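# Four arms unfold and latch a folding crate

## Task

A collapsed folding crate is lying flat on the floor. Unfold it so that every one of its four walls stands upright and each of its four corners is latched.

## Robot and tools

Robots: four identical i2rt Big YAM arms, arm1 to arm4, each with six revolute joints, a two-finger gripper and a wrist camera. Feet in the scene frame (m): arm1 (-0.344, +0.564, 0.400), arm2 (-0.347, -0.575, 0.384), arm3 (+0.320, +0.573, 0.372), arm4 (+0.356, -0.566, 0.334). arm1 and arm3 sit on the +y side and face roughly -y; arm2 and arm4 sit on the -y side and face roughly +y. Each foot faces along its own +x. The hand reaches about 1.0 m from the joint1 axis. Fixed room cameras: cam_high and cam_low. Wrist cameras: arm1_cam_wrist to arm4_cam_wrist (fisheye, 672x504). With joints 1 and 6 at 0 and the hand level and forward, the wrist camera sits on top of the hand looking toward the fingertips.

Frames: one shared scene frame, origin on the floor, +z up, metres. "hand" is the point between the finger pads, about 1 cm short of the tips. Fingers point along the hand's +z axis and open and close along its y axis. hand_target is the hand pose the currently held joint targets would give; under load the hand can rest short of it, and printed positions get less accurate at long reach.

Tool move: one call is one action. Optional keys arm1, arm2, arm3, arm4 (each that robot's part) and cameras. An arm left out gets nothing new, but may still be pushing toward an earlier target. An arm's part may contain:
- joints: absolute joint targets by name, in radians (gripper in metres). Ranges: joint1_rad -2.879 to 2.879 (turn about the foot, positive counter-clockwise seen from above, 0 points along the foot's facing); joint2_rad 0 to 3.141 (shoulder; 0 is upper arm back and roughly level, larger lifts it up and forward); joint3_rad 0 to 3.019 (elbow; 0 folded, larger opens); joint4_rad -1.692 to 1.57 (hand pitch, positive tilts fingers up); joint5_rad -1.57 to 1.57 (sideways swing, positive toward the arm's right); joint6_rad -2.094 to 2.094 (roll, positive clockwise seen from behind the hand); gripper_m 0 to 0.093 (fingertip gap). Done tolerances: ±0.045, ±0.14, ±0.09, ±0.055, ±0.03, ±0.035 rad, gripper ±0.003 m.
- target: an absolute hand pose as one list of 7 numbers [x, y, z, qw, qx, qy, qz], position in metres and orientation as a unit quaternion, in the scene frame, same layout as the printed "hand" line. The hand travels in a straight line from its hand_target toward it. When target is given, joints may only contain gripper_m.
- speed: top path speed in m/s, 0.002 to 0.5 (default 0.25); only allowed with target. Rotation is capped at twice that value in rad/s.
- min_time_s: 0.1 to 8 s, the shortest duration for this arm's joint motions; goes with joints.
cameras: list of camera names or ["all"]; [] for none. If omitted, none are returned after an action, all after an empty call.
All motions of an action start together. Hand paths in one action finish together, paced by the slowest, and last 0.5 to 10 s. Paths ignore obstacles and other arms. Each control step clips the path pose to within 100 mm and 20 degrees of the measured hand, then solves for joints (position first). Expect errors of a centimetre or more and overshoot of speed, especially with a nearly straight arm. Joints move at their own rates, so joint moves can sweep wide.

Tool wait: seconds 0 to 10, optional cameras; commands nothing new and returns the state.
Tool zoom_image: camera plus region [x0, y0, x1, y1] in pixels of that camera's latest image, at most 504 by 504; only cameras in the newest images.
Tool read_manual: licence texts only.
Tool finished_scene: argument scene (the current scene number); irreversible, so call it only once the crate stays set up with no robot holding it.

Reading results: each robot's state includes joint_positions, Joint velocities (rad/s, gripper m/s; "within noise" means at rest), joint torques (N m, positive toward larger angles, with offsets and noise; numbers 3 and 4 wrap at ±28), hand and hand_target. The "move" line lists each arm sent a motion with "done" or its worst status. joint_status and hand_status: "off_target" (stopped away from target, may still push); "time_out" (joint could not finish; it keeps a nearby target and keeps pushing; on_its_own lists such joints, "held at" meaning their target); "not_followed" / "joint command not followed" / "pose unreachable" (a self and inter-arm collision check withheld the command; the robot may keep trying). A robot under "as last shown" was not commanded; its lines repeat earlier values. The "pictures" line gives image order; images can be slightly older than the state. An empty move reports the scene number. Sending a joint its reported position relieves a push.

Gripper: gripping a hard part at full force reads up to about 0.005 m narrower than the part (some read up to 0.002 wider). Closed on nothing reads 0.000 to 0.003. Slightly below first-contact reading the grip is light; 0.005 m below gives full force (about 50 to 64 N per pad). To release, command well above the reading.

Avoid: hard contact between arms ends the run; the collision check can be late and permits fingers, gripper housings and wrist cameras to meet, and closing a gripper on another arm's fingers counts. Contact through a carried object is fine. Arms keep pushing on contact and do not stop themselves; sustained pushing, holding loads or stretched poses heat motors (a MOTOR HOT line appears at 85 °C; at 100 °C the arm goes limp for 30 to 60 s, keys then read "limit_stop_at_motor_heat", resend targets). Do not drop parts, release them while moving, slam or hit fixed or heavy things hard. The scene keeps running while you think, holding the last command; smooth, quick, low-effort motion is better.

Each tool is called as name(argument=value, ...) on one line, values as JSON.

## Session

move()

zoom_image(camera="cam_high", region=[220, 220, 440, 420])

zoom_image(camera="cam_low", region=[210, 240, 480, 390])

Scene clock: 0.00 s.
Joint torques (N m): no reading
Motor temperatures (°C): arm1=[27 28 27 26 23 23 25] | arm2=[23 24 24 24 27 26 24] | arm3=[26 24 27 23 25 23 27] | arm4=[24 26 26 29 26 24 26]
Heat: arm1: hottest joint2_rad 28 °C; arm2: hottest joint5_rad 27 °C; arm3: hottest joint3_rad 27 °C; arm4: hottest joint4_rad 29 °C.
Joint velocities: within noise
arm1.joint_positions: joint1_rad=+0.789 joint2_rad=+0.609 joint3_rad=+1.408 joint4_rad=-1.451 joint5_rad=+0.217 joint6_rad=-0.687 gripper_m=+0.09396
arm1.joint_status: not commanded
arm1.hand: x=-0.1883 y=+0.4177 z=+0.9285 quat_wxyz=(-0.292, -0.006, -0.892, +0.344) (m; scene frame)
arm1.hand_target: x=-0.1903 y=+0.4192 z=+0.9383 quat_wxyz=(-0.301, -0.007, -0.887, +0.350) (m; scene frame)
arm1.hand_status: not commanded
arm2.joint_positions: joint1_rad=-0.187 joint2_rad=+0.597 joint3_rad=+1.311 joint4_rad=-1.291 joint5_rad=+0.240 joint6_rad=-0.242 gripper_m=+0.09396
arm2.joint_status: not commanded
arm2.hand: x=-0.2313 y=-0.3616 z=+0.9012 quat_wxyz=(-0.466, +0.549, -0.680, -0.136) (m; scene frame)
arm2.hand_target: x=-0.2318 y=-0.3633 z=+0.9149 quat_wxyz=(-0.477, +0.543, -0.676, -0.143) (m; scene frame)
arm2.hand_status: not commanded
arm3.joint_positions: joint1_rad=+0.868 joint2_rad=+0.636 joint3_rad=+1.401 joint4_rad=-1.459 joint5_rad=+0.267 joint6_rad=-0.464 gripper_m=+0.09396
arm3.joint_status: not commanded
arm3.hand: x=+0.4150 y=+0.3713 z=+0.8920 quat_wxyz=(-0.249, -0.258, -0.861, +0.361) (m; scene frame)
arm3.hand_target: x=+0.4139 y=+0.3728 z=+0.9011 quat_wxyz=(-0.257, -0.258, -0.856, +0.367) (m; scene frame)
arm3.hand_status: not commanded
arm4.joint_positions: joint1_rad=-0.127 joint2_rad=+0.607 joint3_rad=+1.357 joint4_rad=-1.287 joint5_rad=+0.181 joint6_rad=-0.762 gripper_m=+0.09396
arm4.joint_status: not commanded
arm4.hand: x=+0.3685 y=-0.3250 z=+0.8718 quat_wxyz=(-0.478, +0.793, -0.350, -0.141) (m; scene frame)
arm4.hand_target: x=+0.3687 y=-0.3277 z=+0.8812 quat_wxyz=(-0.487, +0.788, -0.349, -0.145) (m; scene frame)
arm4.hand_status: not commanded
pictures: arm1_cam_wrist, arm2_cam_wrist, arm3_cam_wrist, arm4_cam_wrist, cam_high, cam_low

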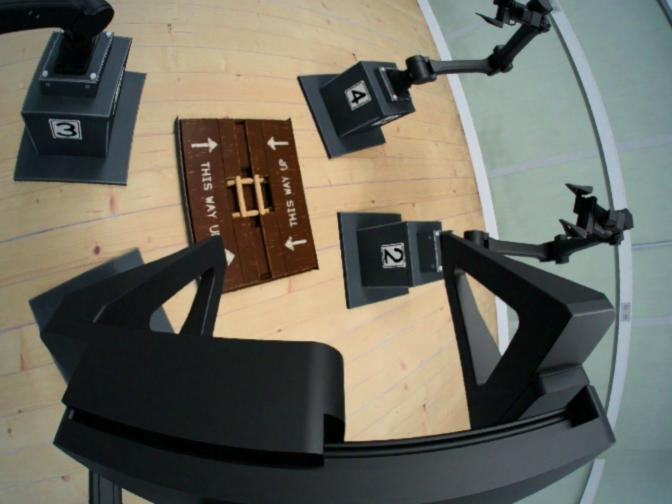

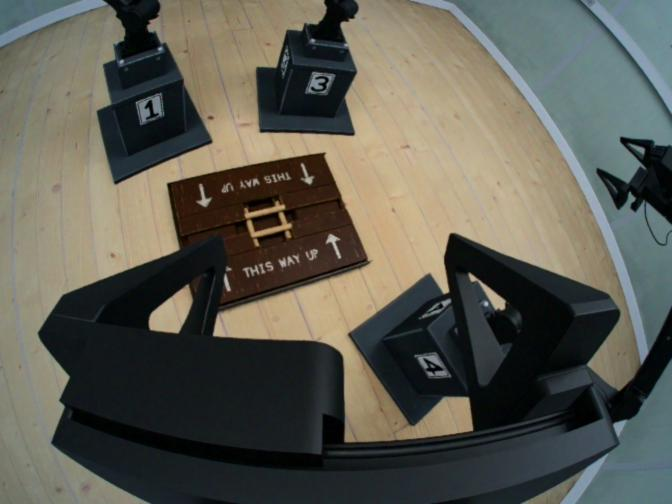

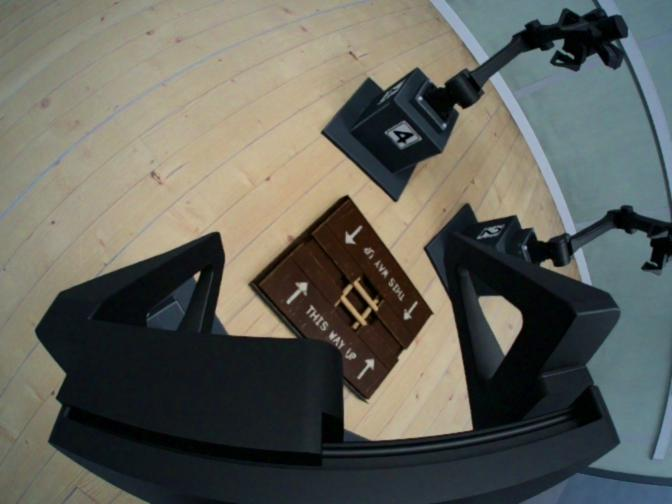

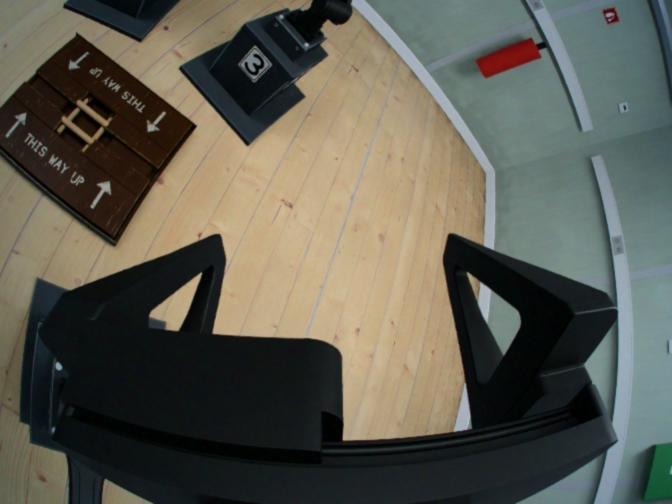

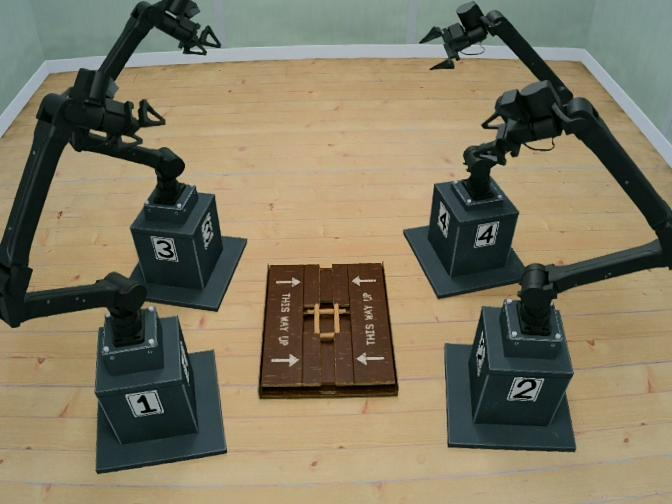

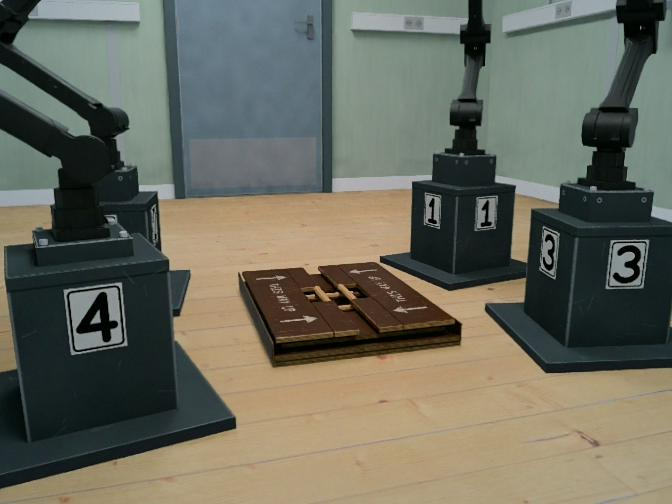

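Scaled by 2.291 from the camera's 672x504 image, which has a finer 960x720 frame.

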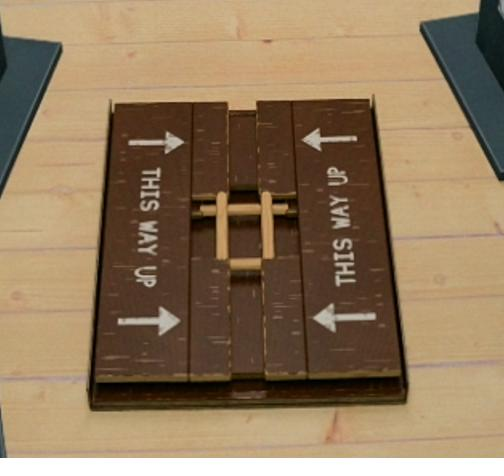

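Scaled by 1.867 from the camera's 672x504 image, which has a finer 960x720 frame.

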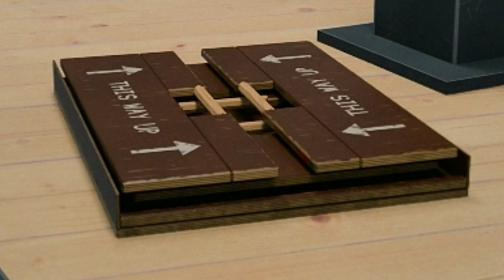

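move(arm1={"joints": {"joint1_rad": 0.387, "joint2_rad": 2.295, "joint3_rad": 1.676, "joint4_rad": -0.951, "joint5_rad": 0.0, "joint6_rad": -0.998, "gripper_m": 0.05}, "min_time_s": 2.2}, arm4={"joints": {"joint1_rad": 0.525, "joint2_rad": 2.037, "joint3_rad": 1.342, "joint4_rad": -0.876, "joint5_rad": 0.0, "joint6_rad": -0.838, "gripper_m": 0.05}, "min_time_s": 2.2})

move(arm1={"target": [-0.016, 0.025, 0.066, 0.0, 0.0, 1.0, 0.0], "speed": 0.18, "joints": {"gripper_m": 0.05}}, cameras=["arm1_cam_wrist"])

Scene clock: 18.43 s.
Joint torques (N m): arm1=[-0.73 -26.23 9.13 0.69 0.04 -0.01] | arm2=[-0.09 1.08 8.29 1.68 0.09 0] | arm3=[-0.5 -0.38 7.88 2.09 0.2 0.07] | arm4=[1.38 -18.73 7.53 0.35 -0.18 -0.1]
Motor temperatures (°C): arm1=[27 28 29 26 23 23 25] | arm2=[23 24 25 24 27 26 24] | arm3=[26 24 29 23 25 23 27] | arm4=[24 26 28 29 26 24 26]
Heat: arm1: hottest joint3_rad 29 °C; arm2: hottest joint5_rad 27 °C; arm3: hottest joint3_rad 29 °C; arm4: hottest joint4_rad 29 °C.
move: arm1 done; arm4 done
Joint velocities: within noise
arm1.joint_positions: joint1_rad=+0.396 joint2_rad=+2.312 joint3_rad=+1.637 joint4_rad=-0.959 joint5_rad=+0.010 joint6_rad=-0.977 gripper_m=+0.05007
arm1.joint_status: all done
arm1.hand: x=-0.0118 y=+0.0525 z=+0.2787 quat_wxyz=(+0.024, -0.006, -0.999, -0.021) (m; scene frame)
arm1.hand_target: x=+0.0002 y=+0.0342 z=+0.2932 quat_wxyz=(+0.009, -0.001, -1.000, +0.000) (m; scene frame)
arm1.hand_status: not commanded
arm2, arm3: as last shown
arm4.joint_positions: joint1_rad=+0.521 joint2_rad=+2.044 joint3_rad=+1.342 joint4_rad=-0.885 joint5_rad=+0.010 joint6_rad=-0.818 gripper_m=+0.05007
arm4.joint_status: all done
arm4.hand: x=-0.0035 y=-0.1600 z=+0.2765 quat_wxyz=(+0.003, +1.000, -0.012, +0.009) (m; scene frame)
arm4.hand_target: x=-0.0030 y=-0.1573 z=+0.2742 quat_wxyz=(+0.001, +1.000, -0.006, +0.007) (m; scene frame)
arm4.hand_status: not commanded
pictures: none

Scene clock: 20.70 s.
Joint torques (N m): arm1=[-1.03 -26.29 7.49 0.85 -0.02 -0.06] | arm2=[-0.03 1.08 8.28 1.69 0.09 0] | arm3=[-0.73 -0.15 7.83 2 0.22 0.11] | arm4=[1.44 -18.43 7.56 0.31 -0.18 -0.09]
Motor temperatures (°C): arm1=[27 29 29 26 23 23 25] | arm2=[23 24 25 25 27 26 24] | arm3=[26 24 29 23 25 23 27] | arm4=[24 26 28 29 26 24 26]
Heat: arm1: hottest joint2_rad 29 °C; arm2: hottest joint5_rad 27 °C; arm3: hottest joint3_rad 29 °C; arm4: hottest joint4_rad 29 °C.
move: arm1 off_target
Joint velocities: within noise
arm1.joint_positions: joint1_rad=+0.375 joint2_rad=+2.725 joint3_rad=+1.787 joint4_rad=-0.660 joint5_rad=-0.007 joint6_rad=-1.009 gripper_m=+0.05007
arm1.joint_status: all done
arm1.hand: x=-0.0190 y=+0.0416 z=+0.0670 quat_wxyz=(+0.007, -0.001, -1.000, -0.010) (m; scene frame)
arm1.hand_target: x=-0.0164 y=+0.0274 z=+0.0663 quat_wxyz=(-0.001, +0.000, -1.000, +0.000) (m; scene frame)
arm1.hand_status: off_target (0.017 m and 1.4 deg from the pose sent, 0.215 m and 3.7 deg at the start)
arm2, arm3, arm4: as last shown
pictures: arm1_cam_wrist

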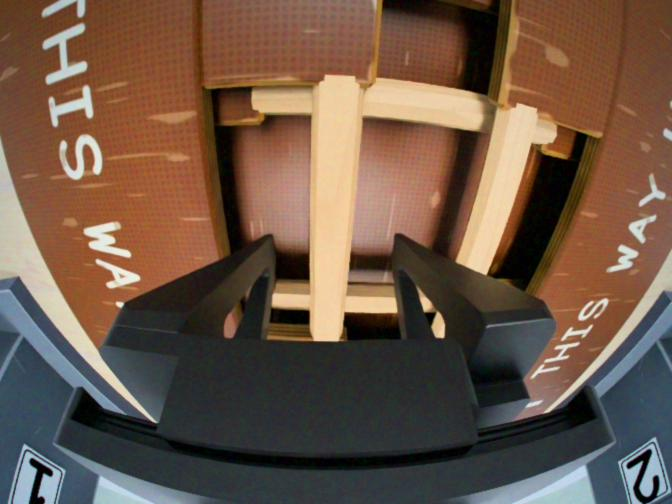

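move(arm1={"target": [-0.017, 0.0265, 0.043, 0.0, 0.0, 1.0, 0.0], "speed": 0.12, "joints": {"gripper_m": 0.05}})

move(arm1={"joints": {"gripper_m": 0.012}}, cameras=["arm1_cam_wrist"])

move(arm1={"target": [-0.012, 0.046, 0.103, 0.0, 0.0, 0.9914, -0.1305], "speed": 0.14, "joints": {"gripper_m": 0.012}})

move(arm1={"target": [-0.012, 0.0755, 0.163, 0.0, 0.0, 0.9537, -0.3007], "speed": 0.18, "joints": {"gripper_m": 0.012}})

move(arm1={"target": [-0.011, 0.135, 0.221, 0.0, 0.0, 0.887, -0.4617], "speed": 0.18, "joints": {"gripper_m": 0.012}}, cameras=["arm1_cam_wrist", "cam_low"])

Scene clock: 25.93 s.
Joint torques (N m): arm1=[-1.32 -25.05 7.32 0.87 0.05 -0.05] | arm2=[-0.09 1.08 8.28 1.69 0.09 -0.01] | arm3=[-0.73 -0.38 7.75 2.04 0.22 0.11] | arm4=[1.44 -18.43 7.56 0.31 -0.18 -0.1]
Motor temperatures (°C): arm1=[27 30 29 26 23 23 25] | arm2=[23 24 26 25 27 26 24] | arm3=[26 24 29 24 25 23 27] | arm4=[24 26 27 29 26 25 26]
Heat: arm1: hottest joint2_rad 30 °C; arm2: hottest joint5_rad 27 °C; arm3: hottest joint3_rad 29 °C; arm4: hottest joint4_rad 29 °C.
move: arm1 off_target
Joint velocities: within noise
arm1.joint_positions: joint1_rad=+0.375 joint2_rad=+2.771 joint3_rad=+1.825 joint4_rad=-0.649 joint5_rad=-0.007 joint6_rad=-1.009 gripper_m=+0.05007
arm1.joint_status: all done
arm1.hand: x=-0.0179 y=+0.0397 z=+0.0480 quat_wxyz=(+0.006, -0.001, -1.000, -0.009) (m; scene frame)
arm1.hand_target: x=-0.0171 y=+0.0268 z=+0.0438 quat_wxyz=(+0.000, +0.000, -1.000, +0.000) (m; scene frame)
arm1.hand_status: off_target (0.014 m and 1.2 deg from the pose sent, 0.028 m and 1.4 deg at the start)
arm2, arm3, arm4: as last shown
pictures: none

Scene clock: 26.67 s.
Joint torques (N m): arm1=[-1.32 -25.64 7.3 1.05 0.19 -0.11] | arm2=[0.03 1.08 8.28 1.69 0.09 0] | arm3=[-0.85 -0.03 7.9 2.06 0.21 0.1] | arm4=[1.44 -18.37 7.56 0.31 -0.18 -0.1]
Motor temperatures (°C): arm1=[27 30 29 26 23 23 25] | arm2=[23 24 26 25 27 26 24] | arm3=[26 24 30 24 25 23 27] | arm4=[24 26 27 29 26 25 26]
Heat: arm1: hottest joint2_rad 30 °C; arm2: hottest joint5_rad 27 °C; arm3: hottest joint3_rad 30 °C; arm4: hottest joint4_rad 29 °C.
move: arm1 off_target
Joint velocities: within noise
arm1.joint_positions: joint1_rad=+0.373 joint2_rad=+2.772 joint3_rad=+1.825 joint4_rad=-0.654 joint5_rad=-0.018 joint6_rad=-0.998 gripper_m=+0.01749
arm1.joint_status: gripper_m off_target (ended at +0.01752, target +0.01200)
arm1.hand: x=-0.0181 y=+0.0417 z=+0.0471 quat_wxyz=(+0.003, -0.007, -1.000, -0.014) (m; scene frame)
arm1.hand_target: x=-0.0168 y=+0.0274 z=+0.0435 quat_wxyz=(-0.003, -0.001, -1.000, -0.002) (m; scene frame)
arm1.hand_status: not commanded
arm2, arm3, arm4: as last shown
pictures: arm1_cam_wrist

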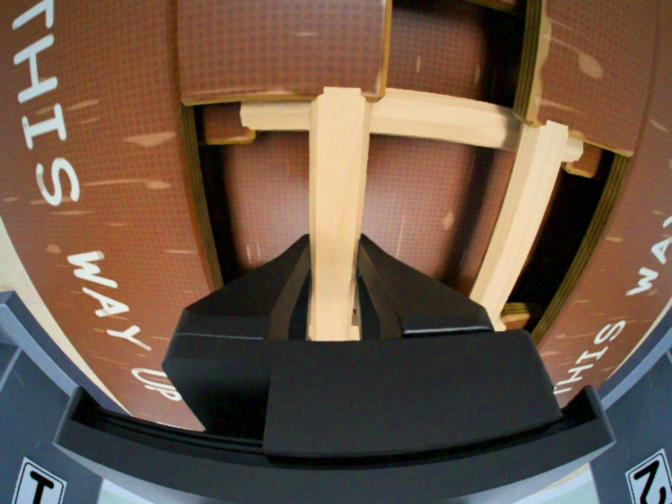

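Scene clock: 28.33 s.
Joint torques (N m): arm1=[0.67 -26.93 3.14 1.2 0.44 -0.03] | arm2=[-0.03 1.08 8.28 1.68 0.09 0] | arm3=[-0.21 -0.26 7.97 2.07 0.21 0.1] | arm4=[1.38 -18.37 7.56 0.31 -0.18 -0.1]
Motor temperatures (°C): arm1=[27 30 29 26 23 23 25] | arm2=[23 24 26 25 27 26 24] | arm3=[26 24 30 24 25 23 27] | arm4=[24 26 27 29 26 25 26]
Heat: arm1: hottest joint2_rad 30 °C; arm2: hottest joint5_rad 27 °C; arm3: hottest joint3_rad 30 °C; arm4: hottest joint4_rad 29 °C.
move: arm1 off_target
Joint velocities: within noise
arm1.joint_positions: joint1_rad=+0.419 joint2_rad=+2.597 joint3_rad=+1.522 joint4_rad=-0.296 joint5_rad=+0.134 joint6_rad=-0.960 gripper_m=+0.01749
arm1.joint_status: gripper_m off_target (ended at +0.01749, target +0.01200)
arm1.hand: x=-0.0183 y=+0.0461 z=+0.0918 quat_wxyz=(+0.001, -0.010, -0.992, +0.122) (m; scene frame)
arm1.hand_target: x=-0.0116 y=+0.0459 z=+0.1025 quat_wxyz=(-0.001, +0.001, -0.991, +0.130) (m; scene frame)
arm1.hand_status: off_target (0.013 m and 1.5 deg from the pose sent, 0.056 m and 16.7 deg at the start)
arm2, arm3, arm4: as last shown
pictures: none

Scene clock: 30.07 s.
Joint torques (N m): arm1=[1.03 -24.41 2.44 1.63 0.59 -0.02] | arm2=[-0.03 1.2 8.28 1.68 0.09 0] | arm3=[-0.67 0.38 7.82 2.14 0.22 0.12] | arm4=[1.44 -18.37 7.56 0.29 -0.18 -0.1]
Motor temperatures (°C): arm1=[27 30 29 26 23 23 25] | arm2=[23 24 26 25 27 26 24] | arm3=[26 24 30 24 25 23 27] | arm4=[24 26 27 29 26 25 26]
Heat: arm1: hottest joint2_rad 30 °C; arm2: hottest joint5_rad 27 °C; arm3: hottest joint3_rad 30 °C; arm4: hottest joint4_rad 29 °C.
move: arm1 off_target
Joint velocities: within noise
arm1.joint_positions: joint1_rad=+0.508 joint2_rad=+2.438 joint3_rad=+1.201 joint4_rad=+0.141 joint5_rad=+0.369 joint6_rad=-0.945 gripper_m=+0.01750
arm1.joint_status: gripper_m off_target (ended at +0.01749, target +0.01200)
arm1.hand: x=-0.0186 y=+0.0703 z=+0.1536 quat_wxyz=(+0.002, -0.010, -0.956, +0.295) (m; scene frame)
arm1.hand_target: x=-0.0134 y=+0.0735 z=+0.1624 quat_wxyz=(+0.000, +0.000, -0.954, +0.301) (m; scene frame)
arm1.hand_status: off_target (0.013 m and 1.4 deg from the pose sent, 0.077 m and 21.0 deg at the start)
arm2, arm3, arm4: as last shown
pictures: none

Scene clock: 31.83 s.
Joint torques (N m): arm1=[0.56 -22.48 0.4 2.33 0.83 0.01] | arm2=[-0.03 1.08 8.29 1.68 0.09 0] | arm3=[-0.15 -0.21 7.72 1.95 0.2 0.09] | arm4=[1.44 -18.37 7.56 0.31 -0.18 -0.09]
Motor temperatures (°C): arm1=[27 30 29 26 23 23 25] | arm2=[23 24 26 25 27 26 24] | arm3=[26 24 30 24 25 23 27] | arm4=[24 26 27 29 26 25 26]
Heat: arm1: hottest joint2_rad 30 °C; arm2: hottest joint5_rad 27 °C; arm3: hottest joint3_rad 30 °C; arm4: hottest joint4_rad 29 °C.
move: arm1 off_target
Joint velocities: within noise
arm1.joint_positions: joint1_rad=+0.654 joint2_rad=+2.372 joint3_rad=+0.940 joint4_rad=+0.595 joint5_rad=+0.655 joint6_rad=-0.971 gripper_m=+0.01746
arm1.joint_status: gripper_m off_target (ended at +0.01746, target +0.01200)
arm1.hand: x=-0.0177 y=+0.1257 z=+0.2102 quat_wxyz=(+0.005, -0.008, -0.890, +0.456) (m; scene frame)
arm1.hand_target: x=-0.0147 y=+0.1310 z=+0.2209 quat_wxyz=(+0.005, +0.002, -0.887, +0.462) (m; scene frame)
arm1.hand_status: off_target (0.016 m and 1.3 deg from the pose sent, 0.094 m and 20.7 deg at the start)
arm2, arm3, arm4: as last shown
pictures: arm1_cam_wrist, cam_low

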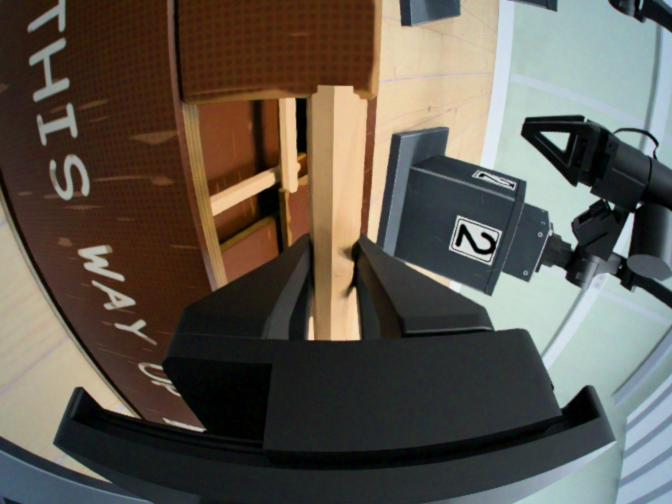

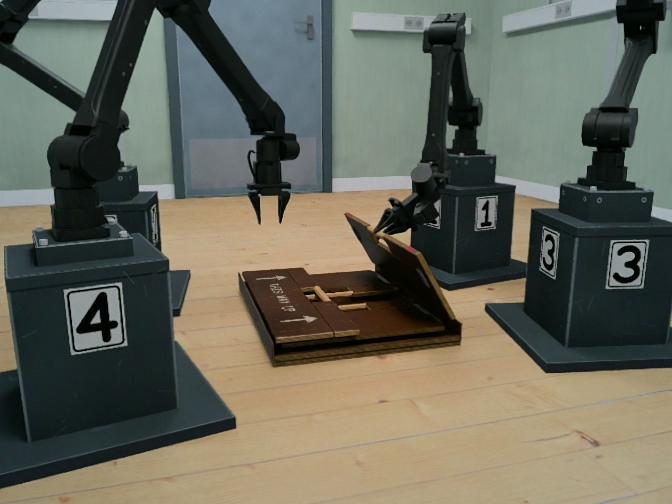

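move(arm1={"target": [-0.010, 0.189, 0.245, 0.0, 0.0, 0.8434, -0.5373], "speed": 0.18, "joints": {"gripper_m": 0.012}}, arm4={"target": [-0.014, -0.006, 0.150, 0.0, 1.0, 0.0, 0.0], "speed": 0.18, "joints": {"gripper_m": 0.05}})

move(arm1={"target": [-0.008, 0.234, 0.2485, 0.0, 0.0, 0.809, -0.5878], "speed": 0.14, "joints": {"gripper_m": 0.012}}, arm4={"target": [-0.014, -0.004, 0.062, 0.0, 1.0, 0.0, 0.0], "speed": 0.14, "joints": {"gripper_m": 0.05}}, cameras=["arm4_cam_wrist", "cam_low"])

Scene clock: 36.20 s.
Joint torques (N m): arm1=[1.2 -19.55 0.01 2.95 0.95 0.02] | arm2=[-0.09 1.14 8.28 1.68 0.09 -0.01] | arm3=[-0.38 0.21 7.75 2.07 0.18 0.12] | arm4=[1.38 -21.89 10.99 -0.55 -0.24 -0.11]
Motor temperatures (°C): arm1=[27 30 29 26 23 23 25] | arm2=[23 24 26 25 27 26 24] | arm3=[26 24 30 24 25 23 27] | arm4=[24 26 28 29 26 25 26]
Heat: arm1: hottest joint2_rad 30 °C; arm2: hottest joint5_rad 27 °C; arm3: hottest joint3_rad 30 °C; arm4: hottest joint4_rad 29 °C.
move: arm1 off_target; arm4 off_target
Joint velocities: within noise
arm1.joint_positions: joint1_rad=+0.790 joint2_rad=+2.372 joint3_rad=+0.815 joint4_rad=+0.818 joint5_rad=+0.849 joint6_rad=-0.963 gripper_m=+0.01707
arm1.joint_status: gripper_m off_target (ended at +0.01707, target +0.01200)
arm1.hand: x=-0.0164 y=+0.1824 z=+0.2361 quat_wxyz=(+0.005, -0.010, -0.849, +0.529) (m; scene frame)
arm1.hand_target: x=-0.0104 y=+0.1874 z=+0.2453 quat_wxyz=(-0.001, -0.003, -0.843, +0.538) (m; scene frame)
arm1.hand_status: off_target (0.013 m and 1.7 deg from the pose sent, 0.073 m and 10.8 deg at the start)
arm2.joint_positions: joint1_rad=-0.187 joint2_rad=+0.597 joint3_rad=+1.311 joint4_rad=-1.291 joint5_rad=+0.240 joint6_rad=-0.242 gripper_m=+0.09396
arm2.joint_status: not commanded
arm2.hand: x=-0.2313 y=-0.3616 z=+0.9012 quat_wxyz=(-0.466, +0.549, -0.680, -0.136) (m; scene frame)
arm2.hand_target: x=-0.2318 y=-0.3633 z=+0.9149 quat_wxyz=(-0.477, +0.543, -0.676, -0.143) (m; scene frame)
arm2.hand_status: not commanded
arm3.joint_positions: joint1_rad=+0.868 joint2_rad=+0.636 joint3_rad=+1.401 joint4_rad=-1.459 joint5_rad=+0.267 joint6_rad=-0.464 gripper_m=+0.09396
arm3.joint_status: not commanded
arm3.hand: x=+0.4150 y=+0.3713 z=+0.8920 quat_wxyz=(-0.249, -0.258, -0.861, +0.361) (m; scene frame)
arm3.hand_target: x=+0.4139 y=+0.3728 z=+0.9011 quat_wxyz=(-0.257, -0.258, -0.856, +0.367) (m; scene frame)
arm3.hand_status: not commanded
arm4.joint_positions: joint1_rad=+0.381 joint2_rad=+2.489 joint3_rad=+1.814 joint4_rad=-0.900 joint5_rad=+0.000 joint6_rad=-0.964 gripper_m=+0.05007
arm4.joint_status: all done
arm4.hand: x=-0.0107 y=-0.0160 z=+0.1546 quat_wxyz=(+0.002, +1.000, -0.009, +0.001) (m; scene frame)
arm4.hand_target: x=-0.0132 y=-0.0081 z=+0.1483 quat_wxyz=(+0.001, +1.000, -0.002, +0.000) (m; scene frame)
arm4.hand_status: off_target (0.011 m and 1.1 deg from the pose sent, 0.200 m and 1.8 deg at the start)
pictures: none

Scene clock: 37.77 s.
Joint torques (N m): arm1=[2.84 -18.78 -0.9 3.32 1.19 -0.03] | arm2=[-0.09 1.14 8.28 1.68 0.09 0] | arm3=[-0.79 0.15 7.91 1.95 0.22 0.1] | arm4=[1.26 -22.71 10.28 0.16 -0.16 -0.11]
Motor temperatures (°C): arm1=[27 30 29 26 23 23 25] | arm2=[23 24 26 25 27 26 24] | arm3=[26 24 30 24 25 23 27] | arm4=[24 26 28 29 26 25 26]
Heat: arm1: hottest joint2_rad 30 °C; arm2: hottest joint5_rad 27 °C; arm3: hottest joint3_rad 30 °C; arm4: hottest joint4_rad 29 °C.
move: arm1 off_target; arm4 off_target
Joint velocities: within noise
arm1.joint_positions: joint1_rad=+0.893 joint2_rad=+2.432 joint3_rad=+0.778 joint4_rad=+0.992 joint5_rad=+1.002 joint6_rad=-0.986 gripper_m=+0.01683
arm1.joint_status: gripper_m off_target (ended at +0.01682, target +0.01200)
arm1.hand: x=-0.0147 y=+0.2191 z=+0.2420 quat_wxyz=(+0.009, -0.010, -0.814, +0.581) (m; scene frame)
arm1.hand_target: x=-0.0064 y=+0.2321 z=+0.2493 quat_wxyz=(+0.001, +0.002, -0.808, +0.589) (m; scene frame)
arm1.hand_status: off_target (0.018 m and 1.8 deg from the pose sent, 0.054 m and 8.2 deg at the start)
arm2, arm3: as last shown
arm4.joint_positions: joint1_rad=+0.379 joint2_rad=+2.662 joint3_rad=+1.900 joint4_rad=-0.828 joint5_rad=+0.000 joint6_rad=-0.970 gripper_m=+0.05007
arm4.joint_status: all done
arm4.hand: x=-0.0096 y=-0.0159 z=+0.0678 quat_wxyz=(+0.008, +1.000, -0.007, +0.006) (m; scene frame)
arm4.hand_target: x=-0.0123 y=-0.0047 z=+0.0627 quat_wxyz=(+0.000, +1.000, -0.001, +0.000) (m; scene frame)
arm4.hand_status: off_target (0.014 m and 1.4 deg from the pose sent, 0.093 m and 1.1 deg at the start)
pictures: arm4_cam_wrist, cam_low

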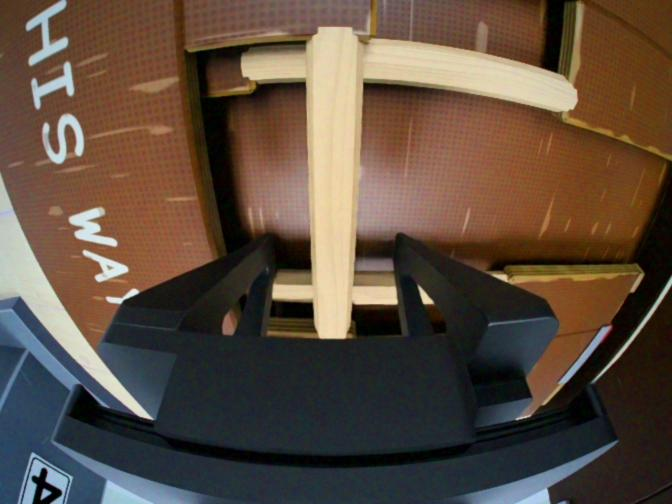

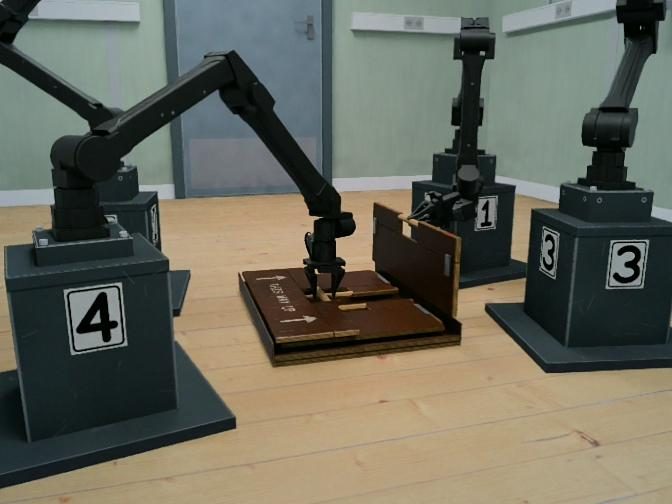

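move(arm4={"target": [-0.0135, -0.004, 0.040, 0.0, 1.0, 0.0, 0.0], "speed": 0.12, "joints": {"gripper_m": 0.05}})

move(arm4={"joints": {"gripper_m": 0.012}})

move(arm4={"target": [-0.018, -0.0195, 0.102, -0.1305, 0.9914, 0.0, 0.0], "speed": 0.14, "joints": {"gripper_m": 0.012}})

move(arm4={"target": [-0.018, -0.049, 0.163, -0.3007, 0.9537, 0.0, 0.0], "speed": 0.18, "joints": {"gripper_m": 0.012}})

move(arm4={"target": [-0.018, -0.109, 0.221, -0.4617, 0.887, 0.0, 0.0], "speed": 0.18, "joints": {"gripper_m": 0.012}}, cameras=["arm4_cam_wrist"])

move(arm4={"target": [-0.020, -0.165, 0.245, -0.5373, 0.8434, 0.0, 0.0], "speed": 0.18, "joints": {"gripper_m": 0.012}}, arm2={"joints": {"joint1_rad": -0.307, "joint2_rad": 2.344, "joint3_rad": 1.662, "joint4_rad": -0.888, "joint5_rad": 0.0, "joint6_rad": -0.445, "gripper_m": 0.05}, "min_time_s": 2.2}, arm3={"joints": {"joint1_rad": -0.127, "joint2_rad": 2.23, "joint3_rad": 1.520, "joint4_rad": -0.86, "joint5_rad": 0.0, "joint6_rad": -0.342, "gripper_m": 0.05}, "min_time_s": 2.5})

move(arm4={"target": [-0.020, -0.208, 0.250, -0.5878, 0.809, 0.0, 0.0], "speed": 0.14, "joints": {"gripper_m": 0.012}}, arm2={"target": [-0.070, 0.014, 0.068, 0.0, 0.7071, -0.7071, 0.0], "speed": 0.16, "joints": {"gripper_m": 0.05}}, cameras=["arm2_cam_wrist", "arm3_cam_wrist", "cam_low", "cam_high"])

Scene clock: 47.23 s.
Joint torques (N m): arm1=[2.9 -18.67 -0.83 3.32 1.23 0] | arm2=[-0.09 1.14 8.29 1.68 0.09 0] | arm3=[-0.85 -0.15 7.76 2.07 0.16 0.12] | arm4=[1.38 -22.18 10.15 0.17 -0.17 -0.1]
Motor temperatures (°C): arm1=[27 30 29 26 24 23 26] | arm2=[23 24 26 25 27 26 24] | arm3=[26 24 31 24 25 23 27] | arm4=[24 27 28 29 26 25 26]
Heat: arm1: hottest joint2_rad 30 °C; arm2: hottest joint5_rad 27 °C; arm3: hottest joint3_rad 31 °C; arm4: hottest joint4_rad 29 °C.
move: arm4 off_target
Joint velocities: within noise
arm1, arm2, arm3: as last shown
arm4.joint_positions: joint1_rad=+0.379 joint2_rad=+2.705 joint3_rad=+1.932 joint4_rad=-0.813 joint5_rad=+0.000 joint6_rad=-0.972 gripper_m=+0.05007
arm4.joint_status: all done
arm4.hand: x=-0.0112 y=-0.0135 z=+0.0490 quat_wxyz=(+0.006, +1.000, -0.006, +0.004) (m; scene frame)
arm4.hand_target: x=-0.0131 y=-0.0045 z=+0.0402 quat_wxyz=(+0.000, +1.000, +0.000, +0.000) (m; scene frame)
arm4.hand_status: off_target (0.013 m and 1.1 deg from the pose sent, 0.031 m and 1.4 deg at the start)
pictures: none

Scene clock: 48.00 s.
Joint torques (N m): arm1=[3.14 -18.2 -0.9 3.37 1.2 0] | arm2=[-0.09 1.08 8.28 1.69 0.09 0] | arm3=[-0.5 0.91 7.92 1.96 0.18 0.1] | arm4=[1.49 -22.24 10.14 0.35 -0.05 -0.11]
Motor temperatures (°C): arm1=[27 30 29 26 24 23 26] | arm2=[23 24 27 25 27 26 24] | arm3=[26 24 31 24 25 23 27] | arm4=[24 27 28 29 26 25 26]
Heat: arm1: hottest joint2_rad 30 °C; arm2: hottest joint3_rad 27 °C; arm3: hottest joint3_rad 31 °C; arm4: hottest joint4_rad 29 °C.
move: arm4 off_target
Joint velocities: within noise
arm1, arm2, arm3: as last shown
arm4.joint_positions: joint1_rad=+0.379 joint2_rad=+2.705 joint3_rad=+1.932 joint4_rad=-0.816 joint5_rad=-0.012 joint6_rad=-0.972 gripper_m=+0.01686
arm4.joint_status: gripper_m off_target (ended at +0.01689, target +0.01200)
arm4.hand: x=-0.0126 y=-0.0153 z=+0.0490 quat_wxyz=(+0.011, +1.000, -0.006, +0.000) (m; scene frame)
arm4.hand_target: x=-0.0146 y=-0.0050 z=+0.0404 quat_wxyz=(+0.002, +1.000, +0.000, -0.004) (m; scene frame)
arm4.hand_status: not commanded
pictures: none

Scene clock: 49.67 s.
Joint torques (N m): arm1=[3.31 -18.9 -0.84 3.23 1.2 0] | arm2=[-0.03 1.08 8.28 1.68 0.1 0] | arm3=[-0.32 0.44 7.73 2 0.23 0.14] | arm4=[2.55 -24.82 5.44 0.55 0.15 0.05]
Motor temperatures (°C): arm1=[27 30 29 26 24 23 26] | arm2=[23 24 27 25 27 26 24] | arm3=[26 24 31 24 25 23 27] | arm4=[24 27 28 29 26 25 26]
Heat: arm1: hottest joint2_rad 30 °C; arm2: hottest joint3_rad 27 °C; arm3: hottest joint3_rad 31 °C; arm4: hottest joint4_rad 29 °C.
move: arm4 off_target
Joint velocities: within noise
arm1, arm2, arm3: as last shown
arm4.joint_positions: joint1_rad=+0.422 joint2_rad=+2.527 joint3_rad=+1.641 joint4_rad=-0.485 joint5_rad=+0.149 joint6_rad=-0.941 gripper_m=+0.01686
arm4.joint_status: gripper_m off_target (ended at +0.01686, target +0.01200)
arm4.hand: x=-0.0121 y=-0.0168 z=+0.0907 quat_wxyz=(-0.124, +0.992, -0.007, +0.001) (m; scene frame)
arm4.hand_target: x=-0.0176 y=-0.0190 z=+0.1008 quat_wxyz=(-0.130, +0.991, +0.000, +0.000) (m; scene frame)
arm4.hand_status: off_target (0.013 m and 1.1 deg from the pose sent, 0.053 m and 16.2 deg at the start)
pictures: none

Scene clock: 51.37 s.
Joint torques (N m): arm1=[2.96 -19.08 -1.09 3.28 1.24 -0.03] | arm2=[-0.09 1.08 8.27 1.68 0.09 0] | arm3=[-0.32 -0.62 7.76 2.09 0.19 0.11] | arm4=[2.9 -22.18 4.45 1.13 0.16 0.04]
Motor temperatures (°C): arm1=[27 30 29 26 24 23 26] | arm2=[23 24 27 25 27 26 24] | arm3=[26 24 31 24 25 23 27] | arm4=[24 27 28 29 26 25 26]
Heat: arm1: hottest joint2_rad 30 °C; arm2: hottest joint3_rad 27 °C; arm3: hottest joint3_rad 31 °C; arm4: hottest joint4_rad 29 °C.
move: arm4 off_target
Joint velocities: within noise
arm1, arm2, arm3: as last shown
arm4.joint_positions: joint1_rad=+0.508 joint2_rad=+2.335 joint3_rad=+1.310 joint4_rad=-0.069 joint5_rad=+0.390 joint6_rad=-0.930 gripper_m=+0.01686
arm4.joint_status: gripper_m off_target (ended at +0.01686, target +0.01200)
arm4.hand: x=-0.0130 y=-0.0406 z=+0.1558 quat_wxyz=(-0.298, +0.954, -0.010, +0.001) (m; scene frame)
arm4.hand_target: x=-0.0183 y=-0.0482 z=+0.1628 quat_wxyz=(-0.301, +0.954, +0.001, +0.000) (m; scene frame)
arm4.hand_status: off_target (0.012 m and 1.2 deg from the pose sent, 0.079 m and 20.8 deg at the start)
pictures: none

Scene clock: 53.10 s.
Joint torques (N m): arm1=[2.84 -19.43 -0.84 3.33 1.21 -0.03] | arm2=[-0.09 1.08 8.28 1.68 0.09 0] | arm3=[-0.21 0.21 7.91 2.04 0.18 0.15] | arm4=[3.19 -19.72 3.1 1.5 0.27 -0.03]
Motor temperatures (°C): arm1=[27 30 29 26 24 23 26] | arm2=[23 24 27 25 27 26 24] | arm3=[26 24 31 24 25 23 27] | arm4=[24 27 28 29 26 25 26]
Heat: arm1: hottest joint2_rad 30 °C; arm2: hottest joint3_rad 27 °C; arm3: hottest joint3_rad 31 °C; arm4: hottest joint4_rad 29 °C.
move: arm4 off_target
Joint velocities: within noise
arm1, arm2, arm3: as last shown
arm4.joint_positions: joint1_rad=+0.643 joint2_rad=+2.225 joint3_rad=+1.027 joint4_rad=+0.368 joint5_rad=+0.675 joint6_rad=-0.966 gripper_m=+0.01681
arm4.joint_status: gripper_m off_target (ended at +0.01681, target +0.01200)
arm4.hand: x=-0.0135 y=-0.0970 z=+0.2137 quat_wxyz=(-0.461, +0.888, -0.011, +0.003) (m; scene frame)
arm4.hand_target: x=-0.0180 y=-0.1068 z=+0.2209 quat_wxyz=(-0.463, +0.886, +0.004, +0.003) (m; scene frame)
arm4.hand_status: off_target (0.015 m and 1.4 deg from the pose sent, 0.095 m and 20.3 deg at the start)
pictures: arm4_cam_wrist

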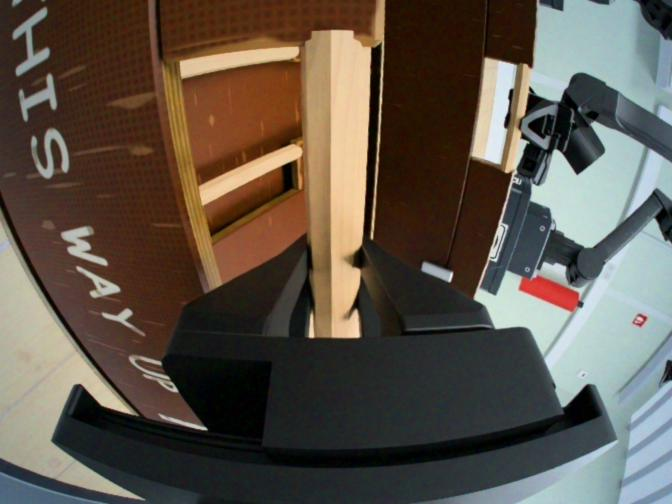

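Scene clock: 56.27 s.
Joint torques (N m): arm1=[3.14 -19.19 -1.05 3.33 1.23 -0.04] | arm2=[-0.21 -25.58 7.6 0.54 -0.14 -0.13] | arm3=[-0.09 -17.61 7.99 0.79 -0.01 0.13] | arm4=[3.14 -17.85 2.7 2.06 0.34 -0.07]
Motor temperatures (°C): arm1=[27 30 29 26 24 23 26] | arm2=[23 24 27 25 27 26 24] | arm3=[26 24 31 24 25 23 27] | arm4=[24 28 28 29 26 25 27]
Heat: arm1: hottest joint2_rad 30 °C; arm2: hottest joint3_rad 27 °C; arm3: hottest joint3_rad 31 °C; arm4: hottest joint4_rad 29 °C.
move: arm2 done; arm3 done; arm4 off_target
Joint velocities: within noise
arm1: as last shown
arm2.joint_positions: joint1_rad=-0.299 joint2_rad=+2.378 joint3_rad=+1.630 joint4_rad=-0.897 joint5_rad=+0.011 joint6_rad=-0.427 gripper_m=+0.05013
arm2.joint_status: all done
arm2.hand: x=-0.0895 y=-0.0286 z=+0.2205 quat_wxyz=(+0.032, +0.704, -0.709, +0.018) (m; scene frame)
arm2.hand_target: x=-0.0759 y=-0.0075 z=+0.2428 quat_wxyz=(+0.003, +0.705, -0.709, +0.006) (m; scene frame)
arm2.hand_status: not commanded
arm3.joint_positions: joint1_rad=-0.133 joint2_rad=+2.231 joint3_rad=+1.480 joint4_rad=-0.871 joint5_rad=+0.011 joint6_rad=-0.343 gripper_m=+0.05013
arm3.joint_status: all done
arm3.hand: x=+0.1223 y=+0.0349 z=+0.2504 quat_wxyz=(+0.015, -0.709, -0.705, -0.022) (m; scene frame)
arm3.hand_target: x=+0.1197 y=+0.0148 z=+0.2548 quat_wxyz=(+0.005, -0.710, -0.704, -0.005) (m; scene frame)
arm3.hand_status: not commanded
arm4.joint_positions: joint1_rad=+0.771 joint2_rad=+2.199 joint3_rad=+0.885 joint4_rad=+0.587 joint5_rad=+0.863 joint6_rad=-0.970 gripper_m=+0.01627
arm4.joint_status: gripper_m off_target (ended at +0.01627, target +0.01200)
arm4.hand: x=-0.0148 y=-0.1568 z=+0.2376 quat_wxyz=(-0.533, +0.846, -0.013, +0.004) (m; scene frame)
arm4.hand_target: x=-0.0205 y=-0.1640 z=+0.2456 quat_wxyz=(-0.538, +0.843, +0.000, +0.001) (m; scene frame)
arm4.hand_status: off_target (0.012 m and 1.7 deg from the pose sent, 0.075 m and 10.2 deg at the start)
pictures: none

Scene clock: 58.37 s.
Joint torques (N m): arm1=[2.96 -18.84 -0.83 3.11 1.22 0.02] | arm2=[-0.32 -24.88 7.05 0.5 -0.15 -0.12] | arm3=[0.15 -17.49 8.06 0.64 0 0.15] | arm4=[5.36 -16.97 0.69 2.88 1.51 0.03]
Motor temperatures (°C): arm1=[27 30 29 26 24 23 26] | arm2=[23 25 27 25 27 26 24] | arm3=[26 24 31 24 25 23 27] | arm4=[24 28 28 29 27 25 27]
Heat: arm1: hottest joint2_rad 30 °C; arm2: hottest joint3_rad 27 °C; arm3: hottest joint3_rad 31 °C; arm4: hottest joint4_rad 29 °C.
move: arm2 off_target; arm4 off_target
Joint velocities: within noise
arm1: as last shown
arm2.joint_positions: joint1_rad=-0.299 joint2_rad=+2.730 joint3_rad=+1.854 joint4_rad=-0.729 joint5_rad=+0.002 joint6_rad=-0.430 gripper_m=+0.05013
arm2.joint_status: all done
arm2.hand: x=-0.0789 y=-0.0023 z=+0.0632 quat_wxyz=(+0.015, +0.705, -0.709, +0.007) (m; scene frame)
arm2.hand_target: x=-0.0705 y=+0.0127 z=+0.0679 quat_wxyz=(+0.000, +0.707, -0.707, +0.000) (m; scene frame)
arm2.hand_status: off_target (0.019 m and 2.0 deg from the pose sent, 0.160 m and 4.3 deg at the start)
arm3.joint_positions: joint1_rad=-0.141 joint2_rad=+2.231 joint3_rad=+1.480 joint4_rad=-0.871 joint5_rad=+0.011 joint6_rad=-0.341 gripper_m=+0.05013
arm3.joint_status: not commanded
arm3.hand: x=+0.1181 y=+0.0364 z=+0.2504 quat_wxyz=(+0.015, -0.712, -0.701, -0.022) (m; scene frame)
arm3.hand_target: x=+0.1154 y=+0.0164 z=+0.2548 quat_wxyz=(+0.005, -0.713, -0.701, -0.005) (m; scene frame)
arm3.hand_status: not commanded
arm4.joint_positions: joint1_rad=+0.841 joint2_rad=+2.237 joint3_rad=+0.833 joint4_rad=+0.772 joint5_rad=+0.970 joint6_rad=-1.016 gripper_m=+0.01605
arm4.joint_status: gripper_m off_target (ended at +0.01606, target +0.01200)
arm4.hand: x=-0.0157 y=-0.1864 z=+0.2419 quat_wxyz=(-0.577, +0.817, -0.011, +0.002) (m; scene frame)
arm4.hand_target: x=-0.0205 y=-0.2064 z=+0.2500 quat_wxyz=(-0.588, +0.809, +0.000, +0.000) (m; scene frame)
arm4.hand_status: off_target (0.024 m and 2.0 deg from the pose sent, 0.053 m and 7.8 deg at the start)
pictures: arm2_cam_wrist, arm3_cam_wrist, cam_high, cam_low

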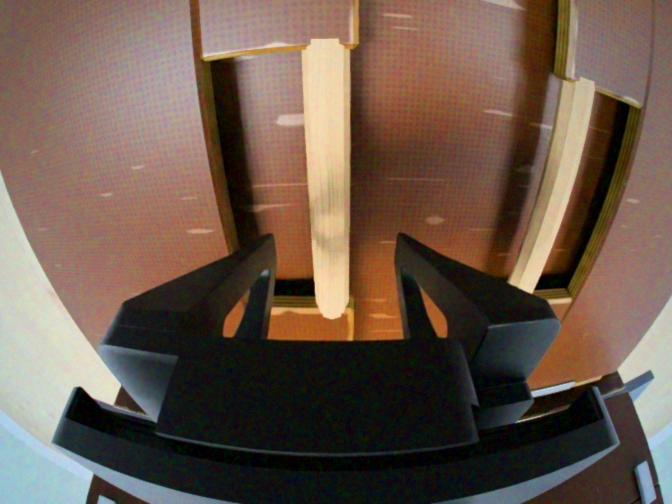

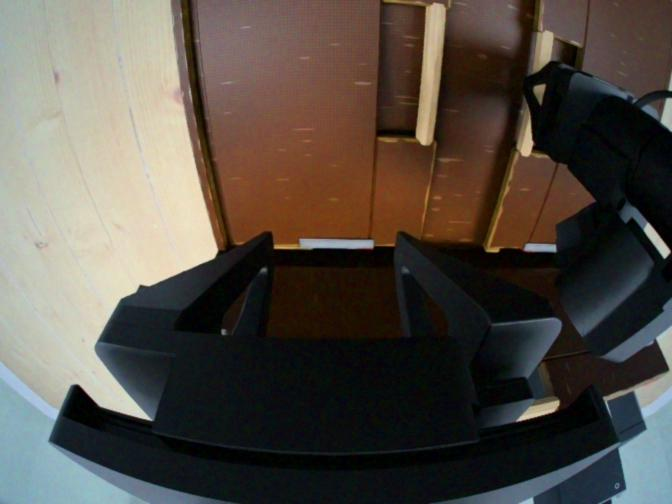

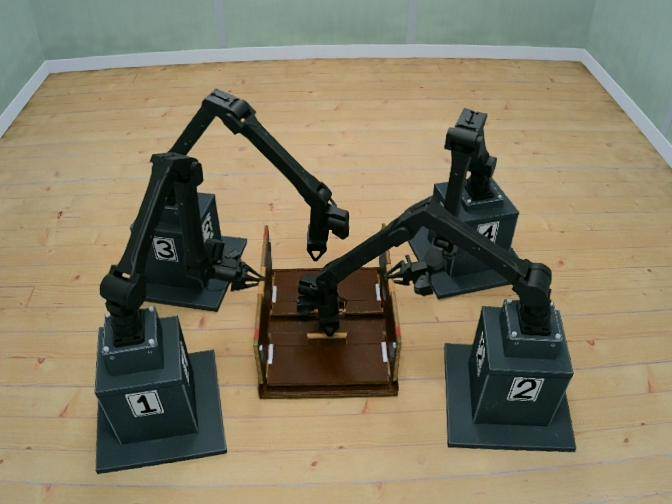

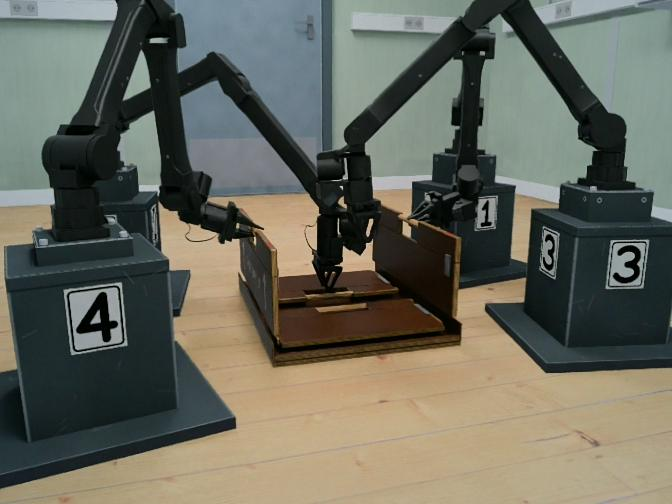

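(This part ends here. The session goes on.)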